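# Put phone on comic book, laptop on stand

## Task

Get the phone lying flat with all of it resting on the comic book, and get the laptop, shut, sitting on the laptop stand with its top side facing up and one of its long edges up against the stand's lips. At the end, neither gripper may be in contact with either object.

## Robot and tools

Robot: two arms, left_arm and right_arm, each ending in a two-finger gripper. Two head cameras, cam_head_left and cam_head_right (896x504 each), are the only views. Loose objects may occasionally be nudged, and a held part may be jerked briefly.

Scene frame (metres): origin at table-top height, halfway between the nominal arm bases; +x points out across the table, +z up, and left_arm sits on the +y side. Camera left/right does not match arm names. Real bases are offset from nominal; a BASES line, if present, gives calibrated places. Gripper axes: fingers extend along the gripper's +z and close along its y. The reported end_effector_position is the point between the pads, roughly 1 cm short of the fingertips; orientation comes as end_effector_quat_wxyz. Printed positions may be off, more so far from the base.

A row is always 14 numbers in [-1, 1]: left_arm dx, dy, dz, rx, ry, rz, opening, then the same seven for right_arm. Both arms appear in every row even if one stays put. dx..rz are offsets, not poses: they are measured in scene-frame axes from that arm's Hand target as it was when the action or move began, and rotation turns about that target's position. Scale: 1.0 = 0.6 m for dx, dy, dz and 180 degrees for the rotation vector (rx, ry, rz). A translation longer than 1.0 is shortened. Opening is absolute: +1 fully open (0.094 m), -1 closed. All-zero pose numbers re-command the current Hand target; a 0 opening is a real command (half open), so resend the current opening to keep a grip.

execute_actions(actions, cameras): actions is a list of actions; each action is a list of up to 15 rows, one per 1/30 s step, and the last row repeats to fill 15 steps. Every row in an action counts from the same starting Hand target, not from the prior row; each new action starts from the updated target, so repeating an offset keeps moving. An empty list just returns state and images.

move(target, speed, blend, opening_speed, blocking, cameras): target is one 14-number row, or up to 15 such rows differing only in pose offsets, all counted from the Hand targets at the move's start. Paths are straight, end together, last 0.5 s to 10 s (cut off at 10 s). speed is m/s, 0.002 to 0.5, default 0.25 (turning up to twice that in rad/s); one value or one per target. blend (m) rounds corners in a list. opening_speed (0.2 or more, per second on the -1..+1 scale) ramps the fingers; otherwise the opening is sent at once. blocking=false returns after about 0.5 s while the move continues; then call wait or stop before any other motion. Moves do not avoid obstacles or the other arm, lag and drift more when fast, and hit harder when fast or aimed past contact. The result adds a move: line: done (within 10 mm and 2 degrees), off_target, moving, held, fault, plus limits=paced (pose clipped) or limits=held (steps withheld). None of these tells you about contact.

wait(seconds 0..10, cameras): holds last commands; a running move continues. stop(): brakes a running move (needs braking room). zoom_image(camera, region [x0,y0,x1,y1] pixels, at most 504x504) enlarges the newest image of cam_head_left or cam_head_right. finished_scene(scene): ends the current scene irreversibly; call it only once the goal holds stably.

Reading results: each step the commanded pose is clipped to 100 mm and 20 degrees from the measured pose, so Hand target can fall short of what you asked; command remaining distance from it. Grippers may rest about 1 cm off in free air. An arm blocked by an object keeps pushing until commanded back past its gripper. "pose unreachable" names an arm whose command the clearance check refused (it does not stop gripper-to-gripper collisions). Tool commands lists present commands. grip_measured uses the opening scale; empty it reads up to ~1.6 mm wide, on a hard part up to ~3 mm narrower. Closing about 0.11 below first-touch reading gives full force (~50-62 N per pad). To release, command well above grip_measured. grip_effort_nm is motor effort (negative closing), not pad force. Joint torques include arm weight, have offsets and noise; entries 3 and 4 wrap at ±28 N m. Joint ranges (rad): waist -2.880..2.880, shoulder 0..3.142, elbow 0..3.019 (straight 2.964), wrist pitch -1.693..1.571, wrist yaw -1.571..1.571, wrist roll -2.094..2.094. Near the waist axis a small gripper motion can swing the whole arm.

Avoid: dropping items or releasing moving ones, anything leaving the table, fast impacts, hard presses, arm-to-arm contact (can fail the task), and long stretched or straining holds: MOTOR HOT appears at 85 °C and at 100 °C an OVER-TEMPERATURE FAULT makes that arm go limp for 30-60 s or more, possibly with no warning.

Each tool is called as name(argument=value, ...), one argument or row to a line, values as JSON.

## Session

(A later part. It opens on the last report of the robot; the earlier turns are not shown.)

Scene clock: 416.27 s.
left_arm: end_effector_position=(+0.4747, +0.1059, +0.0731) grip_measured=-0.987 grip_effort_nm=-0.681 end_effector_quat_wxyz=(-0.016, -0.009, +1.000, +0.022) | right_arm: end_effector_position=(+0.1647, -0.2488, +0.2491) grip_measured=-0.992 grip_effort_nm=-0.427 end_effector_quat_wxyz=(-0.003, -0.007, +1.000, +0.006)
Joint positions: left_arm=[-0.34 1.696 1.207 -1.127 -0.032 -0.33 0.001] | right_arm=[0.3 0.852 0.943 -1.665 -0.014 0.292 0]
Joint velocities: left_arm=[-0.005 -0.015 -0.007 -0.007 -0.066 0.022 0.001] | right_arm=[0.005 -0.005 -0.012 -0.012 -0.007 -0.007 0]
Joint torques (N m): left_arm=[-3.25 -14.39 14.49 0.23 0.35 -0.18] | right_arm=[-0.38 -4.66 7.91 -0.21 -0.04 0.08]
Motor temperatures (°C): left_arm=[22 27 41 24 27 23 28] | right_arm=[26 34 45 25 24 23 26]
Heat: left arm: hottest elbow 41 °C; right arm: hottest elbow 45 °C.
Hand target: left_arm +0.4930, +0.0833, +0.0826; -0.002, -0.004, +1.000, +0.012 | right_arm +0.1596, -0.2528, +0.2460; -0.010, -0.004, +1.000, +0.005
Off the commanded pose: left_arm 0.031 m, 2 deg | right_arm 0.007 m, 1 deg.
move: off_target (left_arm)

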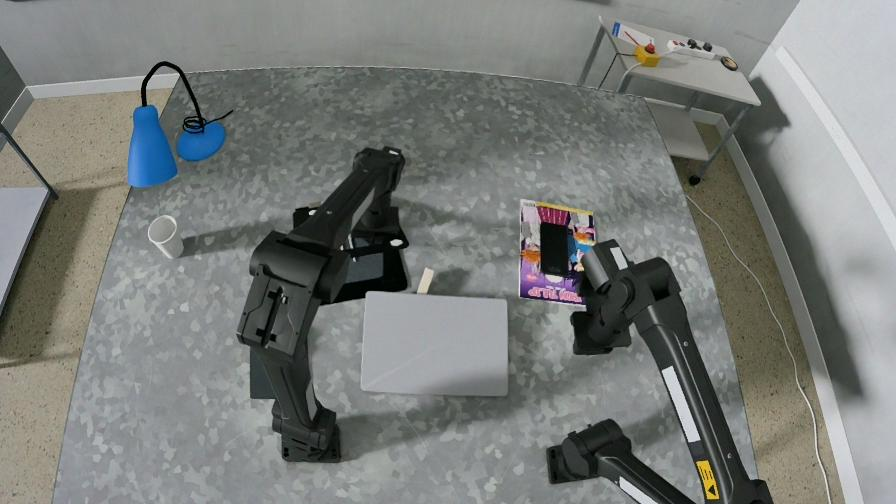

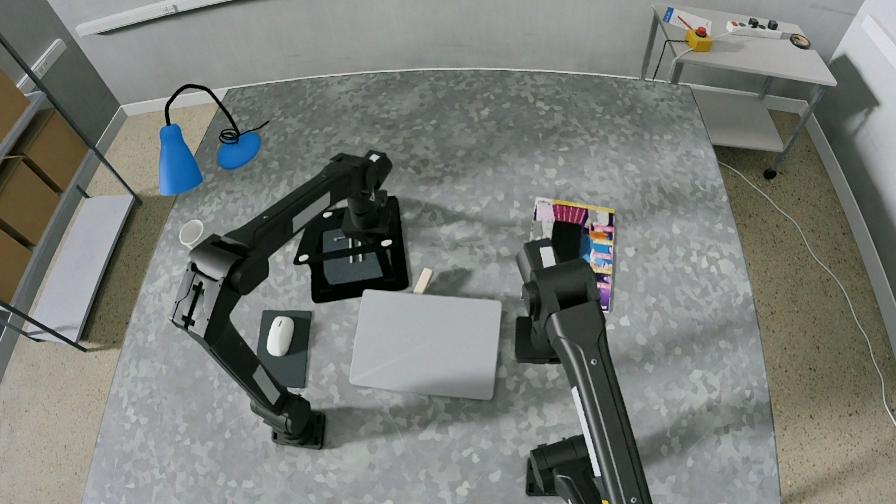

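move(
  target=[
    [-0.02,0.07,0.0,0,0,0,-1,0,0,0,0,0,0,-1],
    [-0.02,0.07,0.3,0,0,0,-1,0,0,0,0,0,0,-1],
    [-0.2,0.33,0.35,0,0,0,-1,0,0,0,0,0,0,-1],
  ],
  speed=0.12,
)

zoom_image(
  camera="cam_head_left",
  region=[240, 160, 560, 420],
)

zoom_image(
  camera="cam_head_right",
  region=[240, 160, 560, 420],
)

Scene clock: 425.17 s.
left_arm: end_effector_position=(+0.3859, +0.2813, +0.2898) grip_measured=-0.987 grip_effort_nm=-0.681 end_effector_quat_wxyz=(-0.003, -0.003, +1.000, +0.013) | right_arm: end_effector_position=(+0.1647, -0.2488, +0.2491) grip_measured=-0.992 grip_effort_nm=-0.432 end_effector_quat_wxyz=(-0.003, -0.007, +1.000, +0.006)
Joint positions: left_arm=[0.069 1.271 1.332 -1.635 -0.027 0.09 0.001] | right_arm=[0.3 0.852 0.943 -1.665 -0.014 0.292 0]
Joint velocities: left_arm=[0.005 -0.005 0.007 -0.017 0.037 -0.007 0.001] | right_arm=[-0.005 0.005 -0.002 -0.002 -0.007 0.022 0]
Joint torques (N m): left_arm=[-0.44 -11.46 9.13 -0.03 -0.02 0.04] | right_arm=[-0.32 -4.72 7.87 -0.2 -0.04 0.08]
Motor temperatures (°C): left_arm=[22 27 41 24 27 23 28] | right_arm=[26 34 45 25 24 23 26]
Heat: left arm: hottest elbow 41 °C; right arm: hottest elbow 45 °C.
Hand target: left_arm +0.3782, +0.2846, +0.2922; -0.003, -0.004, +1.000, +0.013 | right_arm +0.1596, -0.2528, +0.2460; -0.010, -0.004, +1.000, +0.005
Off the commanded pose: left_arm 0.013 m, 0 deg | right_arm 0.007 m, 1 deg.
move: off_target (left_arm)

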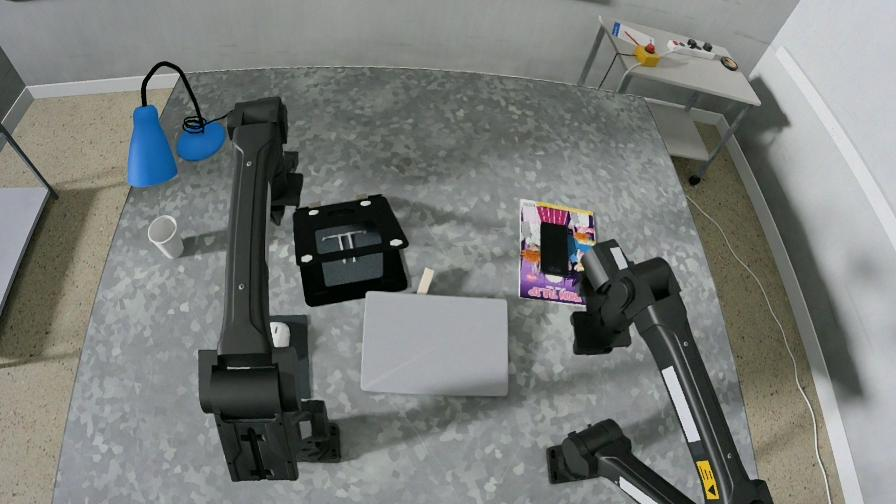

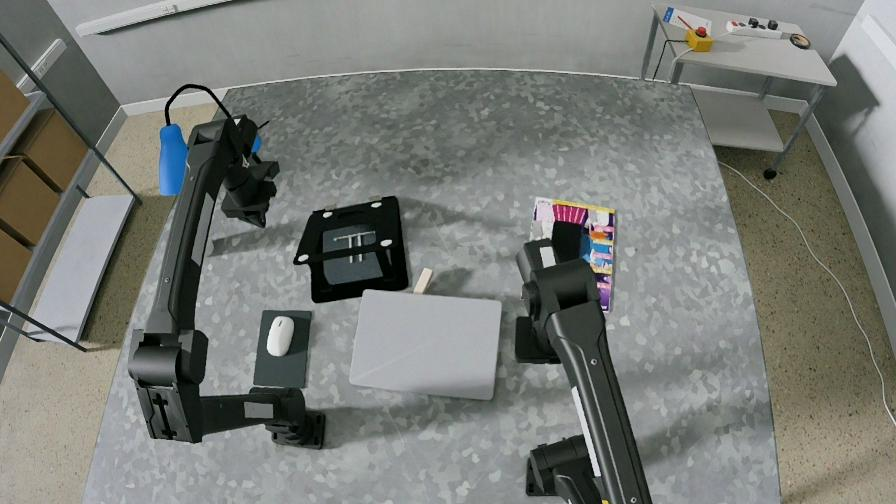

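Scaled by 1.575.

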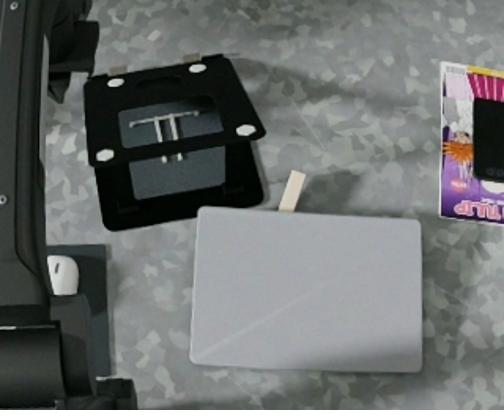

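Scaled by 1.575.

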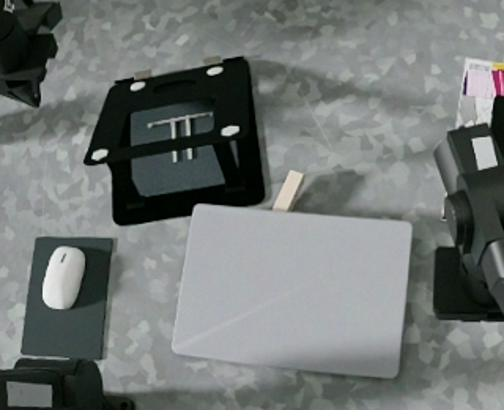

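move(
  target=[
    [-0.155,-0.088,-0.1,0,-0.139,0,-1,0,0,0,0,0,0,-1],
    [-0.155,-0.088,-0.41,0,-0.139,0,-1,0,0,0,0,0,0,-1],
  ],
  speed=0.15,
)

zoom_image(
  camera="cam_head_left",
  region=[240, 160, 560, 420],
)

zoom_image(
  camera="cam_head_right",
  region=[240, 160, 560, 420],
)

Scene clock: 442.57 s.
left_arm: end_effector_position=(+0.2817, +0.2336, +0.0521) grip_measured=-0.987 grip_effort_nm=-0.681 end_effector_quat_wxyz=(+0.215, -0.010, +0.977, +0.010) | right_arm: end_effector_position=(+0.1647, -0.2488, +0.2491) grip_measured=-0.992 grip_effort_nm=-0.427 end_effector_quat_wxyz=(-0.003, -0.007, +1.000, +0.006)
Joint positions: left_arm=[-0.1 0.801 0.327 -0.667 -0.054 -0.081 0.001] | right_arm=[0.3 0.852 0.943 -1.665 -0.014 0.292 0]
Joint velocities: left_arm=[-0.005 -0.005 -0.002 -0.022 -0.007 -0.037 -0.001] | right_arm=[0.005 -0.015 -0.002 0.007 -0.007 -0.022 0]
Joint torques (N m): left_arm=[-1.96 -2.26 9.18 1.58 -0.19 -0.06] | right_arm=[-0.38 -4.66 7.86 -0.2 -0.04 0.09]
Motor temperatures (°C): left_arm=[22 27 40 24 27 23 28] | right_arm=[26 34 45 25 24 23 26]
Heat: left arm: hottest elbow 40 °C; right arm: hottest elbow 45 °C.
Hand target: left_arm +0.2818, +0.2306, +0.0481; +0.214, -0.008, +0.977, +0.009 | right_arm +0.1596, -0.2528, +0.2460; -0.010, -0.004, +1.000, +0.005
Off the commanded pose: left_arm 0.007 m, 1 deg | right_arm 0.007 m, 1 deg.
move: done

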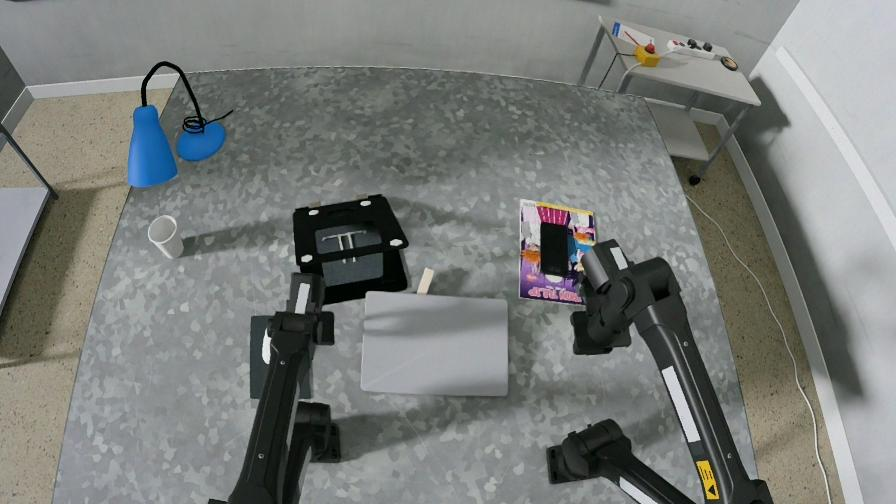

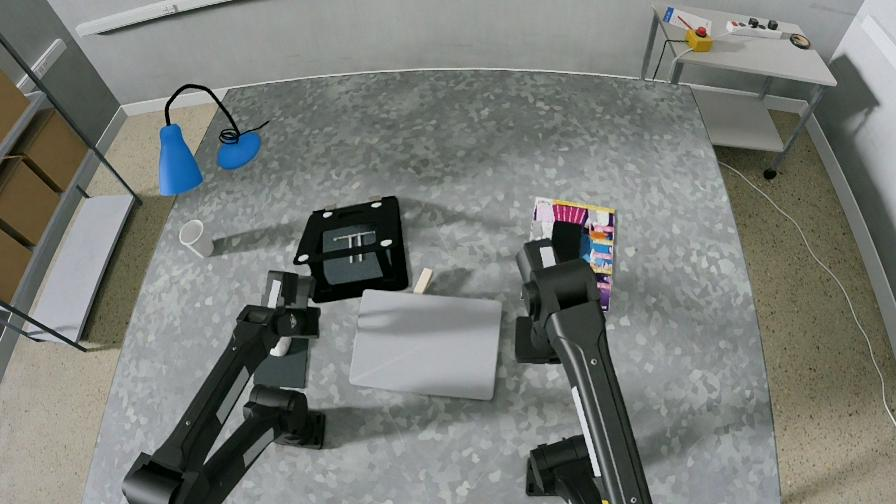

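Scaled by 1.575.

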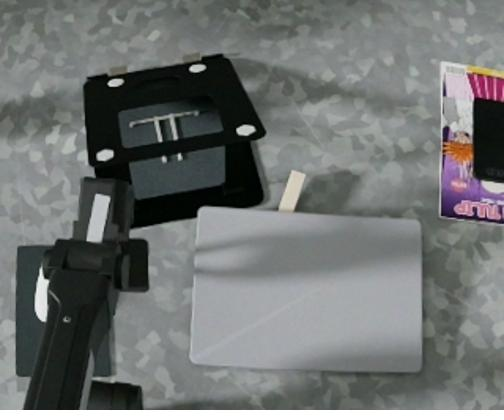

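Scaled by 1.575.

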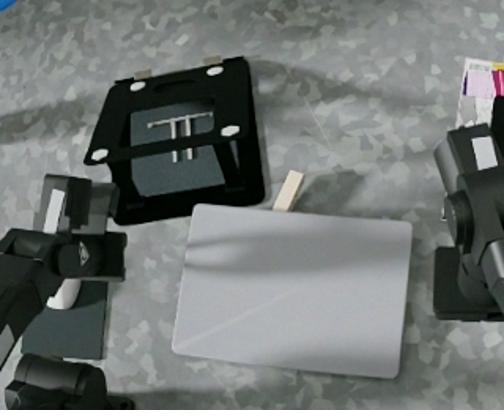

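move(
  target=[
    [0,-0.05,0,0,0,0,-1,0,0,0,0,0,0,-1],
    [0.0,-0.05,-0.05,0,0,0,-1,0,0,0,0,0,0,-1],
  ],
  speed=0.08,
)

zoom_image(
  camera="cam_head_left",
  region=[240, 200, 440, 340],
)

zoom_image(
  camera="cam_head_right",
  region=[240, 200, 440, 340],
)

Scene clock: 449.50 s.
left_arm: end_effector_position=(+0.2822, +0.2035, +0.0225) grip_measured=-0.987 grip_effort_nm=-0.686 end_effector_quat_wxyz=(+0.215, -0.010, +0.976, +0.009) | right_arm: end_effector_position=(+0.1647, -0.2488, +0.2491) grip_measured=-0.992 grip_effort_nm=-0.432 end_effector_quat_wxyz=(-0.003, -0.007, +1.000, +0.006)
Joint positions: left_arm=[-0.264 0.914 0.281 -0.52 -0.12 -0.231 0.001] | right_arm=[0.3 0.852 0.943 -1.665 -0.014 0.292 0]
Joint velocities: left_arm=[-0.015 0.005 0.002 0.007 0.022 -0.037 -0.001] | right_arm=[0.005 -0.005 -0.012 0.002 0.022 0.007 -0.001]
Joint torques (N m): left_arm=[-2.67 -2.96 8.27 1.55 -0.26 -0.08] | right_arm=[-0.32 -4.72 7.87 -0.17 -0.04 0.09]
Motor temperatures (°C): left_arm=[22 26 40 24 27 23 28] | right_arm=[26 34 45 25 24 23 26]
Heat: left arm: hottest elbow 40 °C; right arm: hottest elbow 45 °C.
Hand target: left_arm +0.2811, +0.2006, +0.0185; +0.215, -0.009, +0.977, +0.009 | right_arm +0.1596, -0.2528, +0.2460; -0.010, -0.004, +1.000, +0.005
Off the commanded pose: left_arm 0.005 m, 0 deg | right_arm 0.007 m, 1 deg.
move: done

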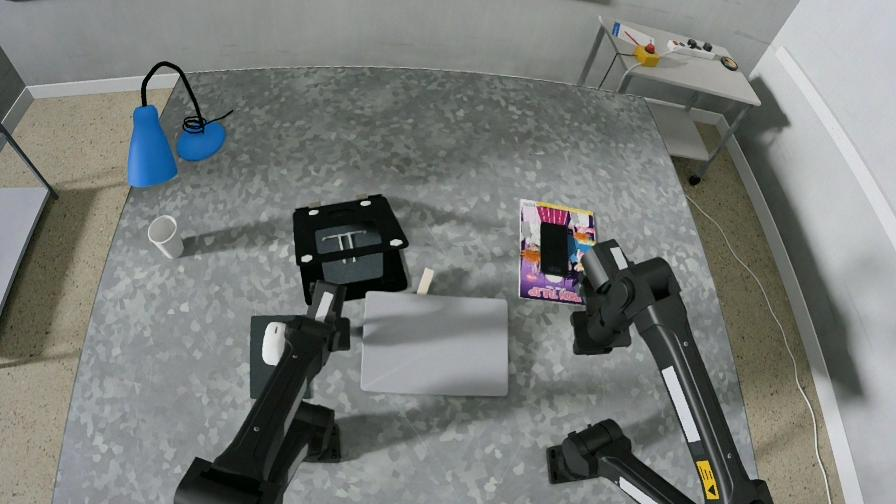

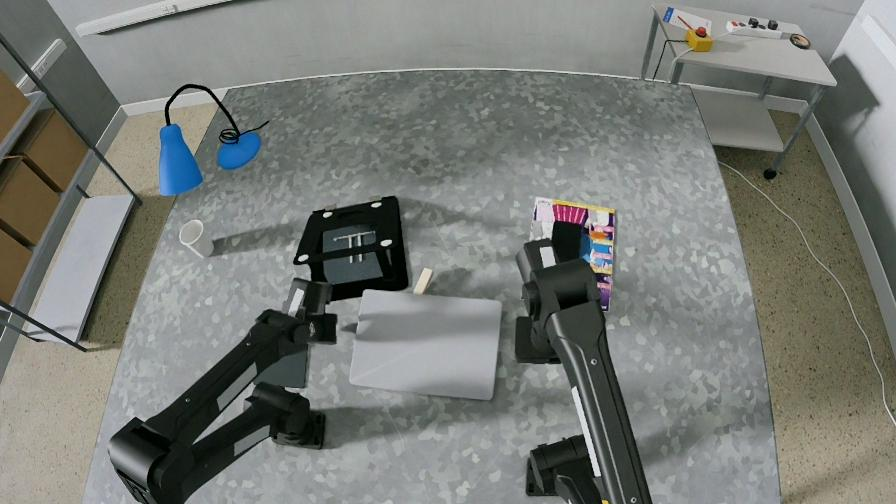

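Scaled by 2.520.

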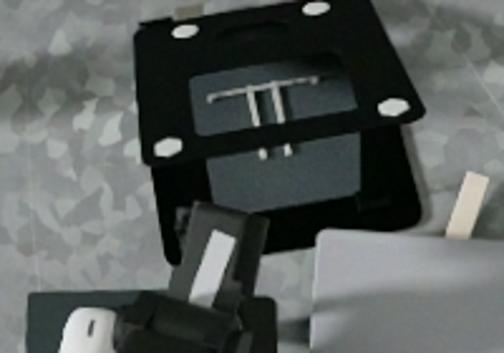

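Scaled by 2.520.

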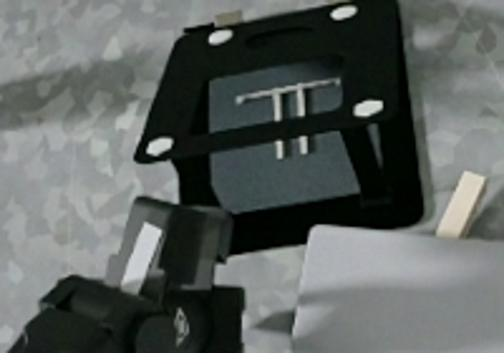

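move(
  target=[0.12,0.0,0.0,0,0,0,-1,0,0,0,0,0,0,-1],
  speed=0.07,
)

zoom_image(
  camera="cam_head_left",
  region=[240, 200, 440, 340],
)

zoom_image(
  camera="cam_head_right",
  region=[240, 200, 440, 340],
)

Scene clock: 454.83 s.
left_arm: end_effector_position=(+0.3286, +0.1999, +0.0123) grip_measured=-0.987 grip_effort_nm=-0.681 end_effector_quat_wxyz=(+0.202, -0.008, +0.979, +0.011) | right_arm: end_effector_position=(+0.1647, -0.2488, +0.2491) grip_measured=-0.992 grip_effort_nm=-0.432 end_effector_quat_wxyz=(-0.003, -0.007, +1.000, +0.006)
Joint positions: left_arm=[-0.23 1.152 0.383 -0.407 -0.104 -0.197 0.001] | right_arm=[0.3 0.852 0.943 -1.665 -0.014 0.292 0]
Joint velocities: left_arm=[-0.005 -0.005 -0.007 0.012 -0.007 0.081 0.001] | right_arm=[-0.015 0.005 -0.012 -0.002 -0.095 -0.037 0]
Joint torques (N m): left_arm=[-0.62 -3.02 12.23 1.87 0.11 0.16] | right_arm=[-0.38 -4.66 7.9 -0.17 -0.03 0.09]
Motor temperatures (°C): left_arm=[22 26 40 24 27 23 28] | right_arm=[26 34 45 25 24 23 26]
Heat: left arm: hottest elbow 40 °C; right arm: hottest elbow 45 °C.
Hand target: left_arm +0.3529, +0.1995, +0.0182; +0.215, -0.009, +0.977, +0.009 | right_arm +0.1596, -0.2528, +0.2460; -0.010, -0.004, +1.000, +0.005
Off the commanded pose: left_arm 0.025 m, 2 deg | right_arm 0.007 m, 1 deg.
move: off_target (left_arm)

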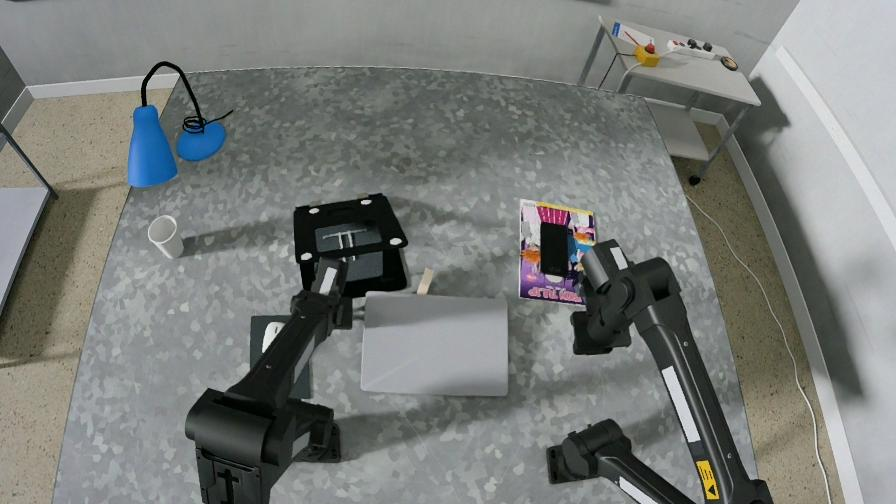

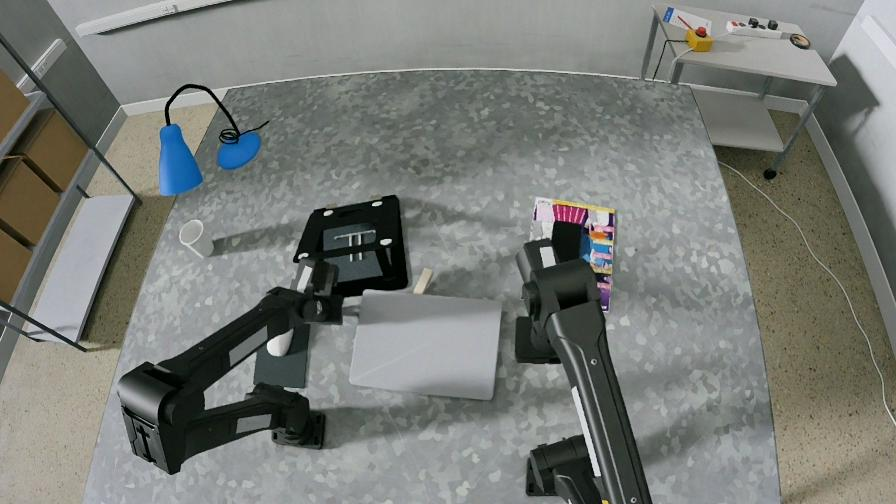

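Scaled by 2.520.

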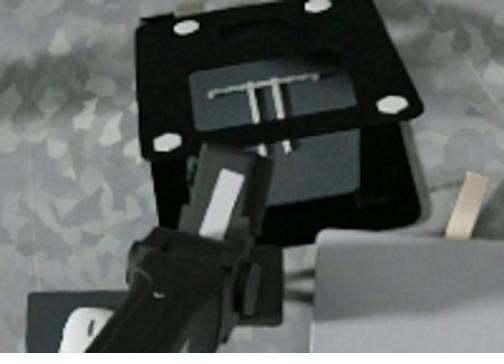

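Scaled by 2.520.

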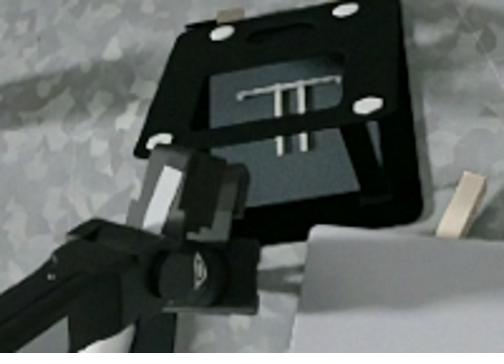

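move(
  target=[
    [-0.08,0.0,0.015,0,0,0,-1,0,0,0,0,0,0,-1],
    [-0.08,0.055,0.015,0,0,0,-1,0,0,0,0,0,0,-1],
    [0.05,0.055,0.01,0,0,0,-1,0,0,0,0,0,0,-1],
  ],
  speed=0.08,
)

zoom_image(
  camera="cam_head_left",
  region=[240, 200, 440, 340],
)

zoom_image(
  camera="cam_head_right",
  region=[240, 200, 440, 340],
)

Scene clock: 462.03 s.
left_arm: end_effector_position=(+0.3512, +0.2305, +0.0126) grip_measured=-0.987 grip_effort_nm=-0.681 end_effector_quat_wxyz=(+0.190, -0.010, +0.982, +0.011) | right_arm: end_effector_position=(+0.1647, -0.2488, +0.2491) grip_measured=-0.992 grip_effort_nm=-0.432 end_effector_quat_wxyz=(-0.003, -0.007, +1.000, +0.006)
Joint positions: left_arm=[-0.091 1.223 0.442 -0.41 -0.048 -0.074 0.001] | right_arm=[0.3 0.852 0.943 -1.665 -0.014 0.292 0]
Joint velocities: left_arm=[-0.015 0.005 -0.012 0.032 -0.066 -0.007 0.001] | right_arm=[-0.005 -0.015 0.007 -0.007 -0.007 -0.007 0]
Joint torques (N m): left_arm=[-0.32 -5.3 13.22 1.83 0.09 0.21] | right_arm=[-0.38 -4.72 7.88 -0.18 -0.04 0.09]
Motor temperatures (°C): left_arm=[22 26 40 24 27 23 28] | right_arm=[26 34 45 25 24 23 26]
Heat: left arm: hottest elbow 40 °C; right arm: hottest elbow 45 °C.
Hand target: left_arm +0.3833, +0.2320, +0.0238; +0.214, -0.008, +0.977, +0.009 | right_arm +0.1596, -0.2528, +0.2460; -0.010, -0.004, +1.000, +0.005
Off the commanded pose: left_arm 0.034 m, 3 deg | right_arm 0.007 m, 1 deg.
move: off_target (left_arm)

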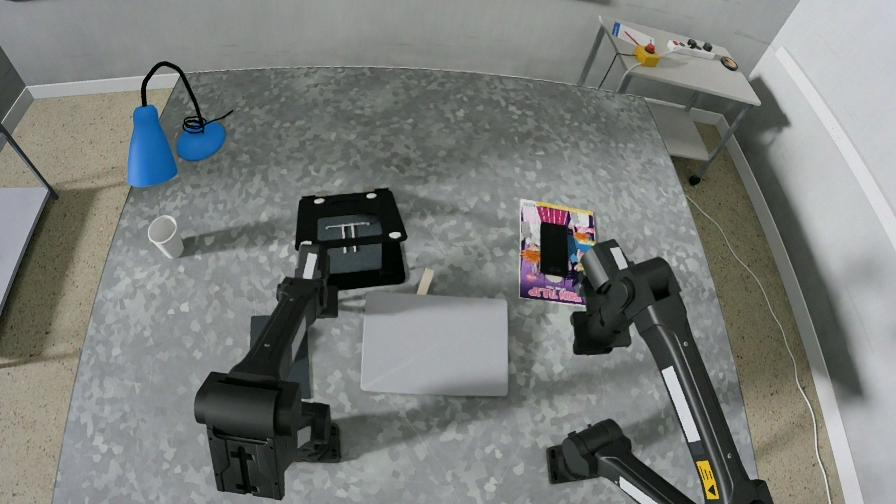

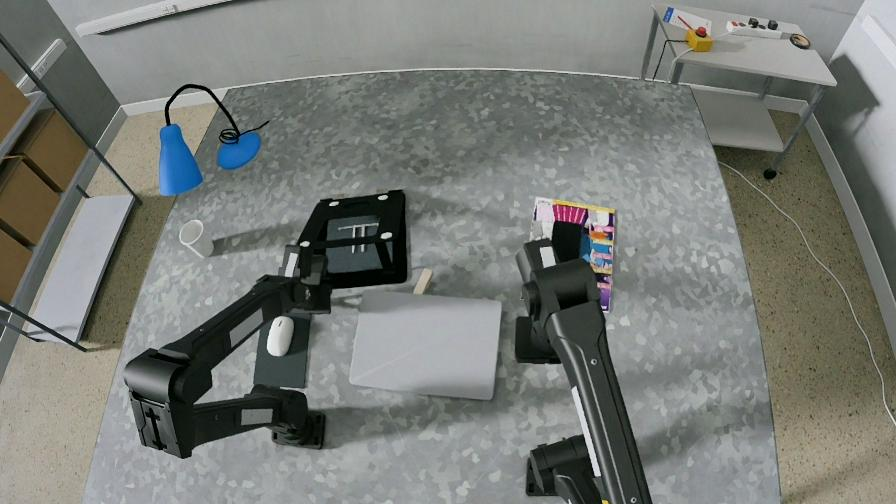

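Scaled by 2.520.

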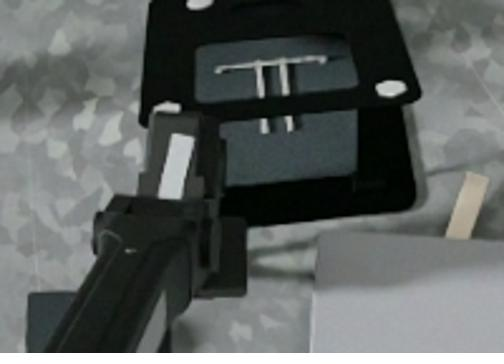

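Scaled by 2.520.

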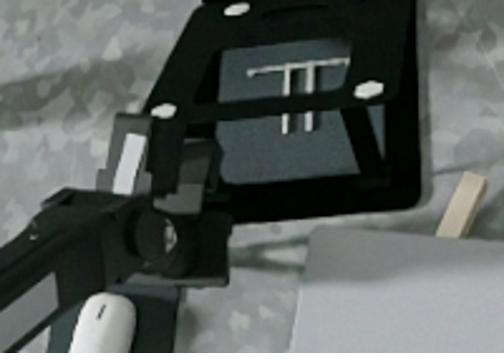

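move(
  target=[0.035,0.0,0.01,0,0,0,-1,0,0,0,0,0,0,-1],
  speed=0.07,
)

move(
  target=[
    [-0.13,0.05,-0.0,0,0,0,-1,0,0,0,0,0,0,-1],
    [-0.13,0.15,0.4,0,0.05,0,-1,0,0,0,0,0,0,-1],
  ],
  speed=0.15,
  blend=0.03,
)

zoom_image(
  camera="cam_head_left",
  region=[240, 170, 540, 410],
)

zoom_image(
  camera="cam_head_right",
  region=[240, 170, 540, 410],
)

Scene clock: 466.63 s.
left_arm: end_effector_position=(+0.3687, +0.2301, +0.0129) grip_measured=-0.987 grip_effort_nm=-0.681 end_effector_quat_wxyz=(+0.186, -0.011, +0.982, +0.010) | right_arm: end_effector_position=(+0.1647, -0.2488, +0.2491) grip_measured=-0.992 grip_effort_nm=-0.432 end_effector_quat_wxyz=(-0.003, -0.007, +1.000, +0.006)
Joint positions: left_arm=[-0.088 1.278 0.49 -0.41 -0.046 -0.074 0.001] | right_arm=[0.3 0.852 0.943 -1.665 -0.014 0.292 0]
Joint velocities: left_arm=[0.005 -0.005 0.002 0.022 -0.066 0.037 0] | right_arm=[0.005 -0.005 0.012 -0.002 0.037 0.007 0]
Joint torques (N m): left_arm=[-0.38 -7.12 14.06 1.42 0.09 0.18] | right_arm=[-0.26 -4.66 7.87 -0.2 -0.04 0.09]
Motor temperatures (°C): left_arm=[22 26 40 24 27 23 28] | right_arm=[26 34 45 25 24 23 26]
Heat: left arm: hottest elbow 40 °C; right arm: hottest elbow 45 °C.
Hand target: left_arm +0.4042, +0.2316, +0.0295; +0.214, -0.009, +0.977, +0.009 | right_arm +0.1596, -0.2528, +0.2460; -0.010, -0.004, +1.000, +0.005
Off the commanded pose: left_arm 0.039 m, 3 deg | right_arm 0.007 m, 1 deg.
move: off_target (left_arm)

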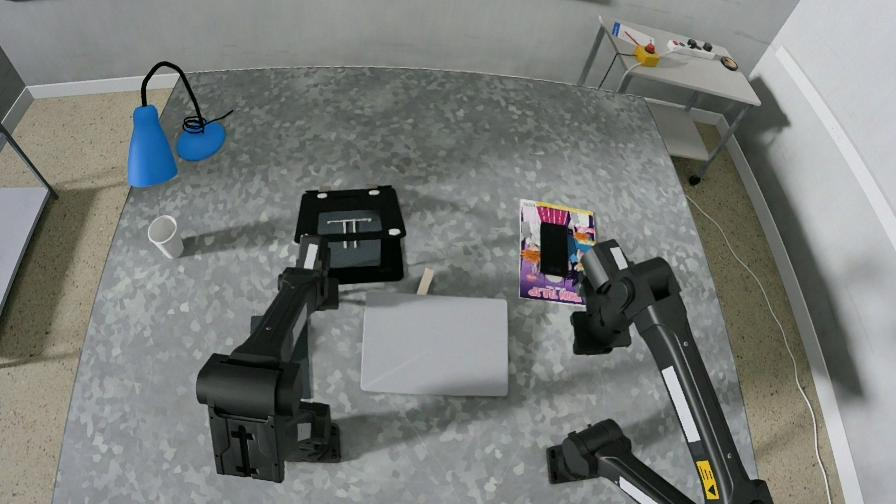

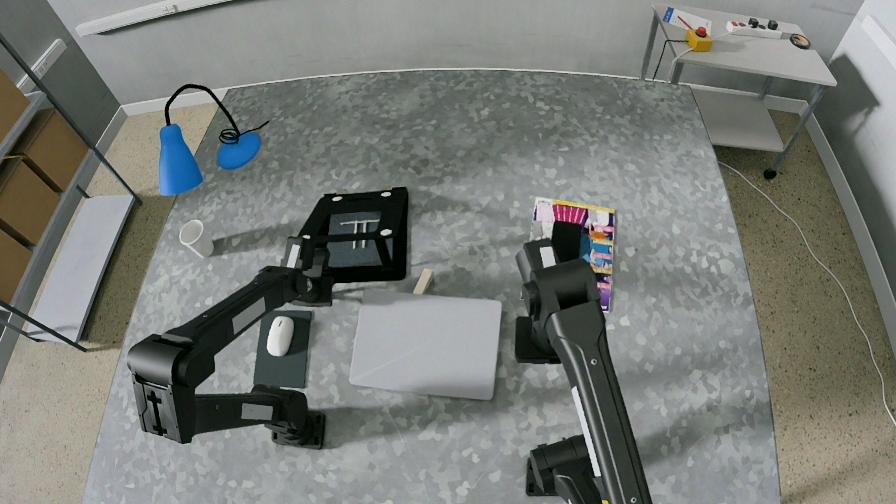

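Scene clock: 469.60 s.
left_arm: end_effector_position=(+0.3159, +0.3154, +0.2404) grip_measured=-0.987 grip_effort_nm=-0.681 end_effector_quat_wxyz=(+0.110, -0.006, +0.994, +0.005) | right_arm: end_effector_position=(+0.1647, -0.2488, +0.2491) grip_measured=-0.992 grip_effort_nm=-0.427 end_effector_quat_wxyz=(-0.003, -0.007, +1.000, +0.006)
Joint positions: left_arm=[0.254 0.954 0.958 -1.361 0.05 0.265 0.001] | right_arm=[0.3 0.852 0.943 -1.665 -0.014 0.292 0]
Joint velocities: left_arm=[0.015 0.005 -0.007 0.012 -0.081 0.022 -0.001] | right_arm=[-0.005 -0.015 0.007 -0.002 0.095 -0.007 0]
Joint torques (N m): left_arm=[0.21 -5.42 17.26 0.34 0.17 0.12] | right_arm=[-0.44 -4.78 7.88 -0.2 -0.04 0.09]
Motor temperatures (°C): left_arm=[22 26 41 24 27 23 28] | right_arm=[26 34 45 25 24 23 26]
Heat: left arm: hottest elbow 41 °C; right arm: hottest elbow 45 °C.
Hand target: left_arm +0.3306, +0.3238, +0.2688; +0.135, -0.007, +0.991, +0.012 | right_arm +0.1596, -0.2528, +0.2460; -0.010, -0.004, +1.000, +0.005
Off the commanded pose: left_arm 0.032 m, 3 deg | right_arm 0.007 m, 1 deg.
move: off_target (left_arm)

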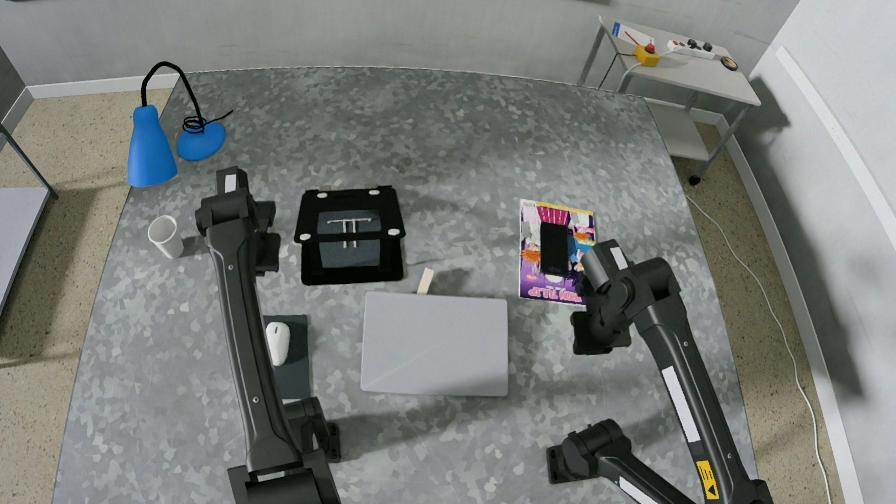

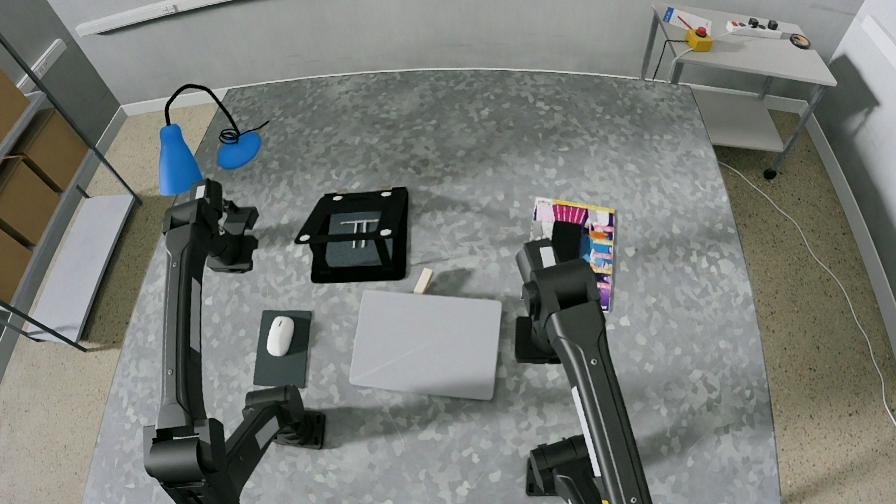

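Scaled by 1.680.

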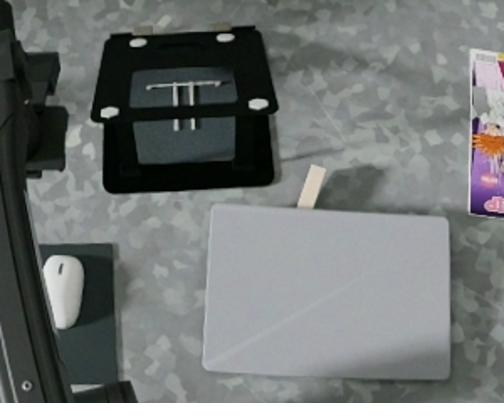

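Scaled by 1.680.

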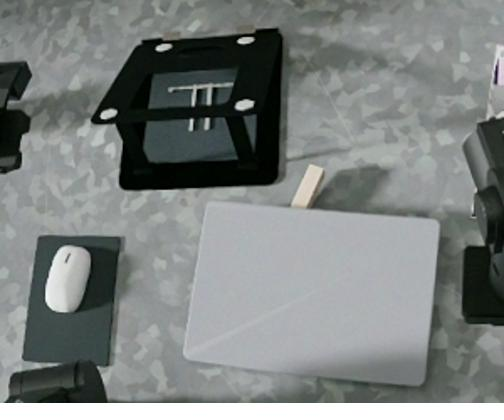

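move(
  target=[
    [-0.176,-0.14,-0.17,-0.231,-0.026,-0.016,0.5,0.092,-0.03,-0.13,0.223,-0.119,-0.032,0.5],
    [-0.176,-0.24,-0.28,-0.231,-0.026,-0.016,0.5,0.092,0.06,-0.25,0.223,-0.119,-0.032,0.5],
  ],
  speed=0.18,
)

zoom_image(
  camera="cam_head_left",
  region=[280, 230, 600, 430],
)

zoom_image(
  camera="cam_head_right",
  region=[280, 230, 600, 430],
)

Scene clock: 500.90 s.
left_arm: end_effector_position=(+0.2223, +0.1822, +0.1031) grip_measured=+0.498 grip_effort_nm=0.125 end_effector_quat_wxyz=(+0.157, -0.035, +0.924, -0.346) | right_arm: end_effector_position=(+0.2176, -0.2245, +0.1070) grip_measured=+0.499 grip_effort_nm=0.066 end_effector_quat_wxyz=(+0.191, +0.036, +0.919, +0.342)
Joint positions: left_arm=[0.313 0.696 0.358 -1.113 0.772 0.217 0.07] | right_arm=[-0.106 0.785 0.374 -0.736 -0.707 0.137 0.07]
Joint velocities: left_arm=[-0.005 0.005 -0.007 -0.002 0.022 -0.022 0] | right_arm=[-0.015 -0.015 0.007 -0.007 -0.007 0.022 0]
Joint torques (N m): left_arm=[-2.78 -2.37 9.07 1.06 0.35 -0.05] | right_arm=[1.55 -1.67 7.56 1.26 -0.27 0.18]
Motor temperatures (°C): left_arm=[22 26 46 24 27 23 28] | right_arm=[26 34 44 25 24 23 26]
Heat: left arm: hottest elbow 46 °C; right arm: hottest elbow 44 °C.
Hand target: left_arm +0.2213, +0.1796, +0.1010; +0.159, -0.030, +0.925, -0.345 | right_arm +0.2139, -0.2212, +0.0977; +0.180, +0.037, +0.921, +0.343
Off the commanded pose: left_arm 0.004 m, 1 deg | right_arm 0.014 m, 2 deg.
move: off_target (right_arm)

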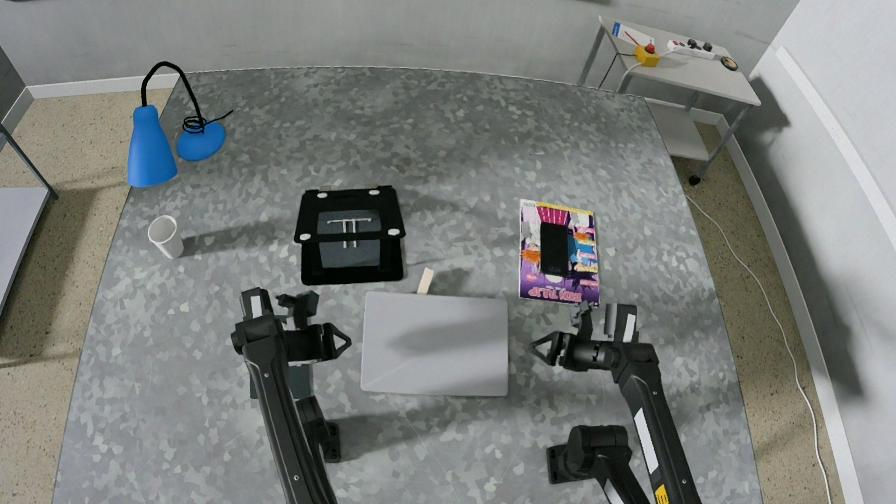

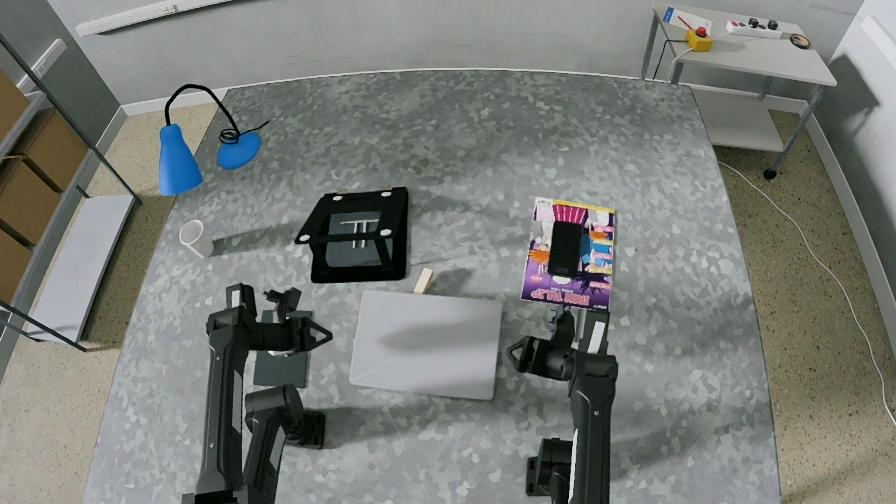

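Scaled by 1.575.

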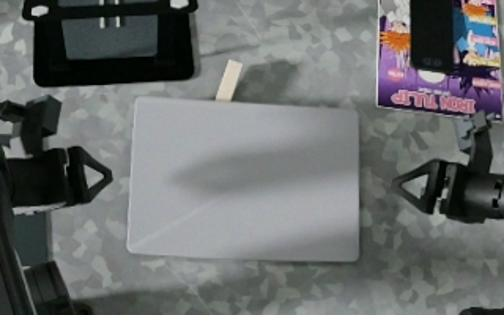

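Scaled by 1.575.

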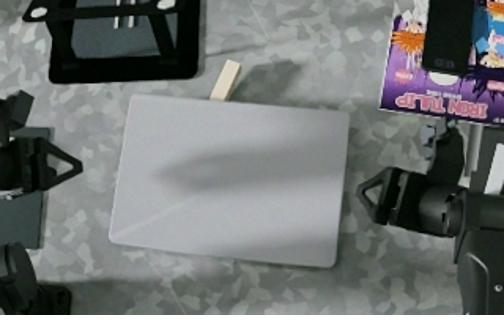

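move(
  target=[
    [0,-0.0,-0.1,0,0,0,0.5,0,0,-0.1,0,0,0,0.5],
    [0,-0.085,-0.1,0,0,0,0.5,0.0,0.085,-0.1,0,0,0,0.5],
  ],
  speed=0.1,
)

zoom_image(
  camera="cam_head_left",
  region=[310, 260, 570, 420],
)

zoom_image(
  camera="cam_head_right",
  region=[310, 260, 570, 420],
)

Scene clock: 508.03 s.
left_arm: end_effector_position=(+0.2222, +0.1308, +0.0429) grip_measured=+0.498 grip_effort_nm=0.125 end_effector_quat_wxyz=(+0.156, -0.036, +0.925, -0.344) | right_arm: end_effector_position=(+0.2188, -0.1725, +0.0456) grip_measured=+0.499 grip_effort_nm=0.066 end_effector_quat_wxyz=(+0.188, +0.036, +0.919, +0.344)
Joint positions: left_arm=[-0.056 0.696 0.167 -0.608 0.665 -0.256 0.07] | right_arm=[0.174 0.956 0.231 -0.246 -0.574 0.44 0.07]
Joint velocities: left_arm=[0.005 0.005 -0.007 0.017 -0.007 -0.037 0] | right_arm=[0.015 -0.024 -0.017 -0.017 0.037 0.066 -0.001]
Joint torques (N m): left_arm=[-2.43 -1.26 8.61 1.63 0.24 -0.04] | right_arm=[1.38 -2.55 6.41 1.59 -0.15 0.16]
Motor temperatures (°C): left_arm=[22 26 45 24 27 23 28] | right_arm=[26 33 43 25 24 23 26]
Heat: left arm: hottest elbow 45 °C; right arm: hottest elbow 43 °C.
Hand target: left_arm +0.2213, +0.1283, +0.0420; +0.161, -0.031, +0.924, -0.345 | right_arm +0.2126, -0.1702, +0.0369; +0.178, +0.037, +0.922, +0.343
Off the commanded pose: left_arm 0.003 m, 1 deg | right_arm 0.010 m, 1 deg.
move: done

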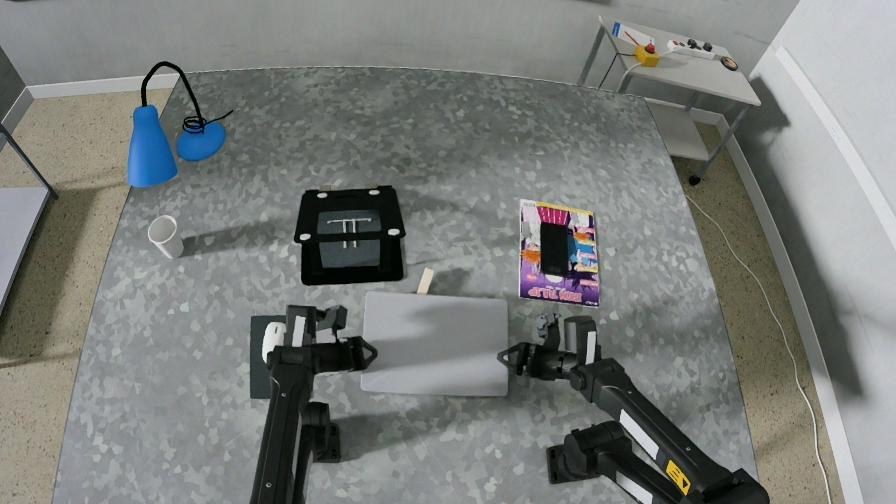

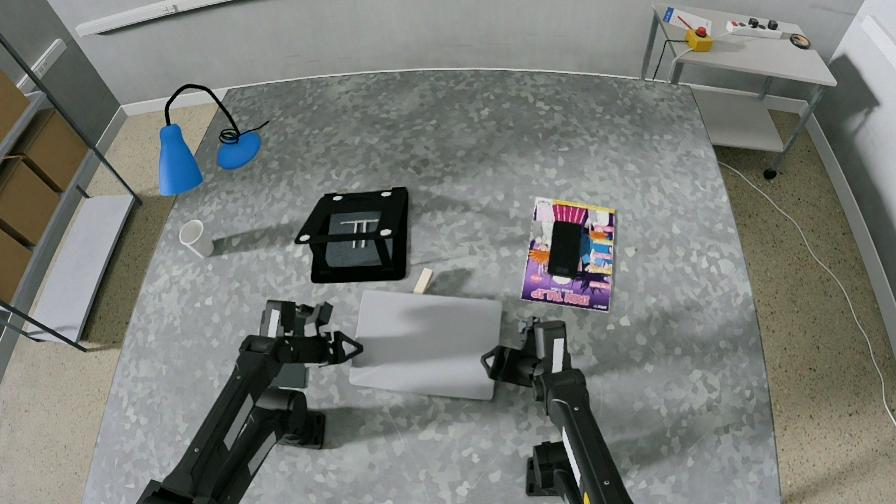

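Scaled by 1.938.

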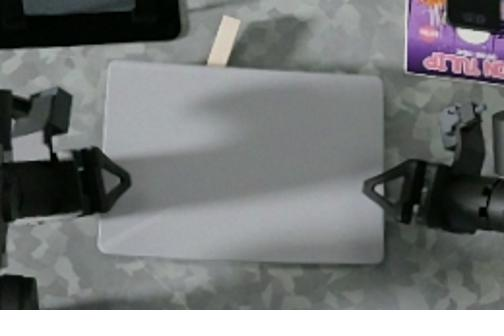

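Scaled by 1.938.

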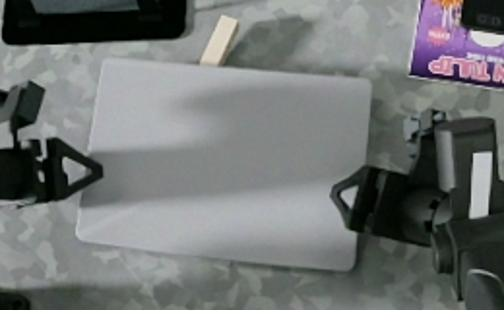

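move(
  target=[
    [0.05,0,-0.012,0,0,0,0.5,0.05,0,-0.016,0,0,0,0.5],
    [0.05,-0.05,-0.012,0,0,0,0.5,0.05,0.05,-0.016,0,0,0,0.5],
  ],
  speed=0.08,
)

zoom_image(
  camera="cam_head_left",
  region=[310, 260, 570, 420],
)

zoom_image(
  camera="cam_head_right",
  region=[310, 260, 570, 420],
)

Scene clock: 522.30 s.
left_arm: end_effector_position=(+0.2454, +0.1021, +0.0334) grip_measured=+0.498 grip_effort_nm=0.125 end_effector_quat_wxyz=(+0.161, -0.034, +0.923, -0.347) | right_arm: end_effector_position=(+0.2444, -0.1463, +0.0355) grip_measured=+0.499 grip_effort_nm=0.061 end_effector_quat_wxyz=(+0.197, +0.034, +0.917, +0.346)
Joint positions: left_arm=[-0.228 0.869 0.17 -0.316 0.586 -0.445 0.07] | right_arm=[0.272 1.129 0.263 -0.035 -0.514 0.534 0.07]
Joint velocities: left_arm=[-0.015 -0.005 -0.012 -0.017 -0.037 -0.037 -0.001] | right_arm=[0.005 -0.005 0.012 -0.002 -0.007 -0.081 0]
Joint torques (N m): left_arm=[-3.31 -1.14 10.28 1.58 -0.07 -0.03] | right_arm=[1.9 -2.32 7.53 1.06 -0.07 0.23]
Motor temperatures (°C): left_arm=[22 26 43 24 27 23 27] | right_arm=[26 33 42 25 24 23 26]
Heat: left arm: hottest elbow 43 °C; right arm: hottest elbow 42 °C.
Hand target: left_arm +0.2509, +0.0979, +0.0357; +0.162, -0.031, +0.924, -0.346 | right_arm +0.2428, -0.1408, +0.0266; +0.177, +0.037, +0.922, +0.343
Off the commanded pose: left_arm 0.007 m, 0 deg | right_arm 0.010 m, 2 deg.
move: done

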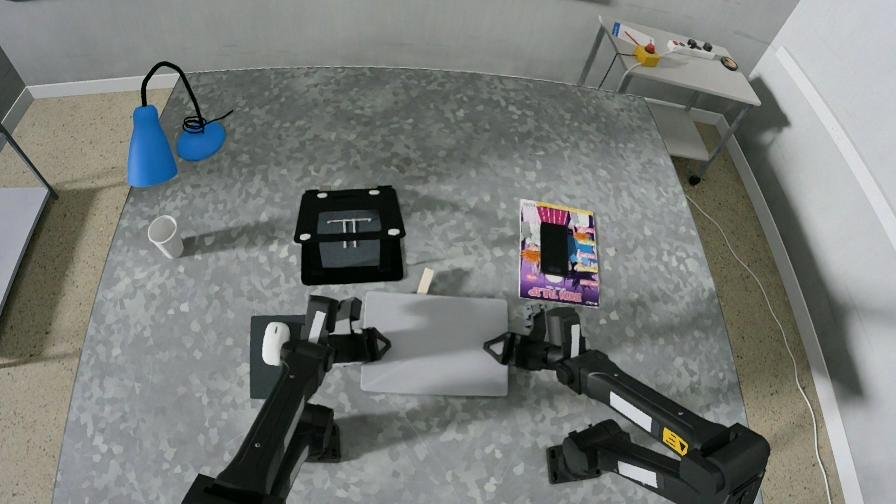

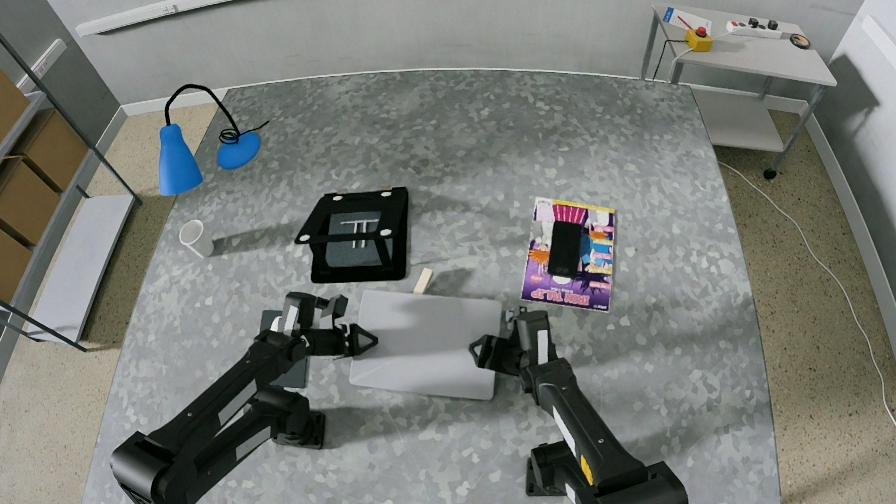

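Scaled by 1.938.

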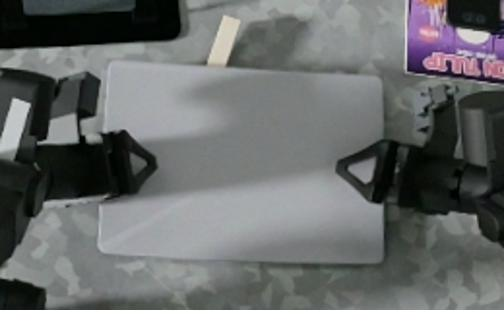

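Scaled by 1.938.

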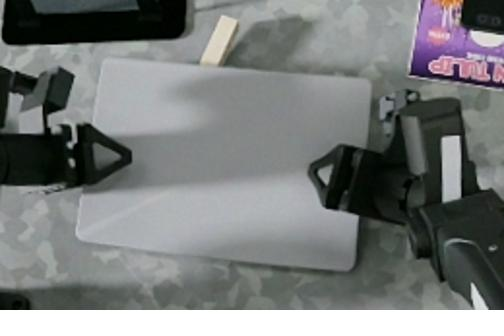

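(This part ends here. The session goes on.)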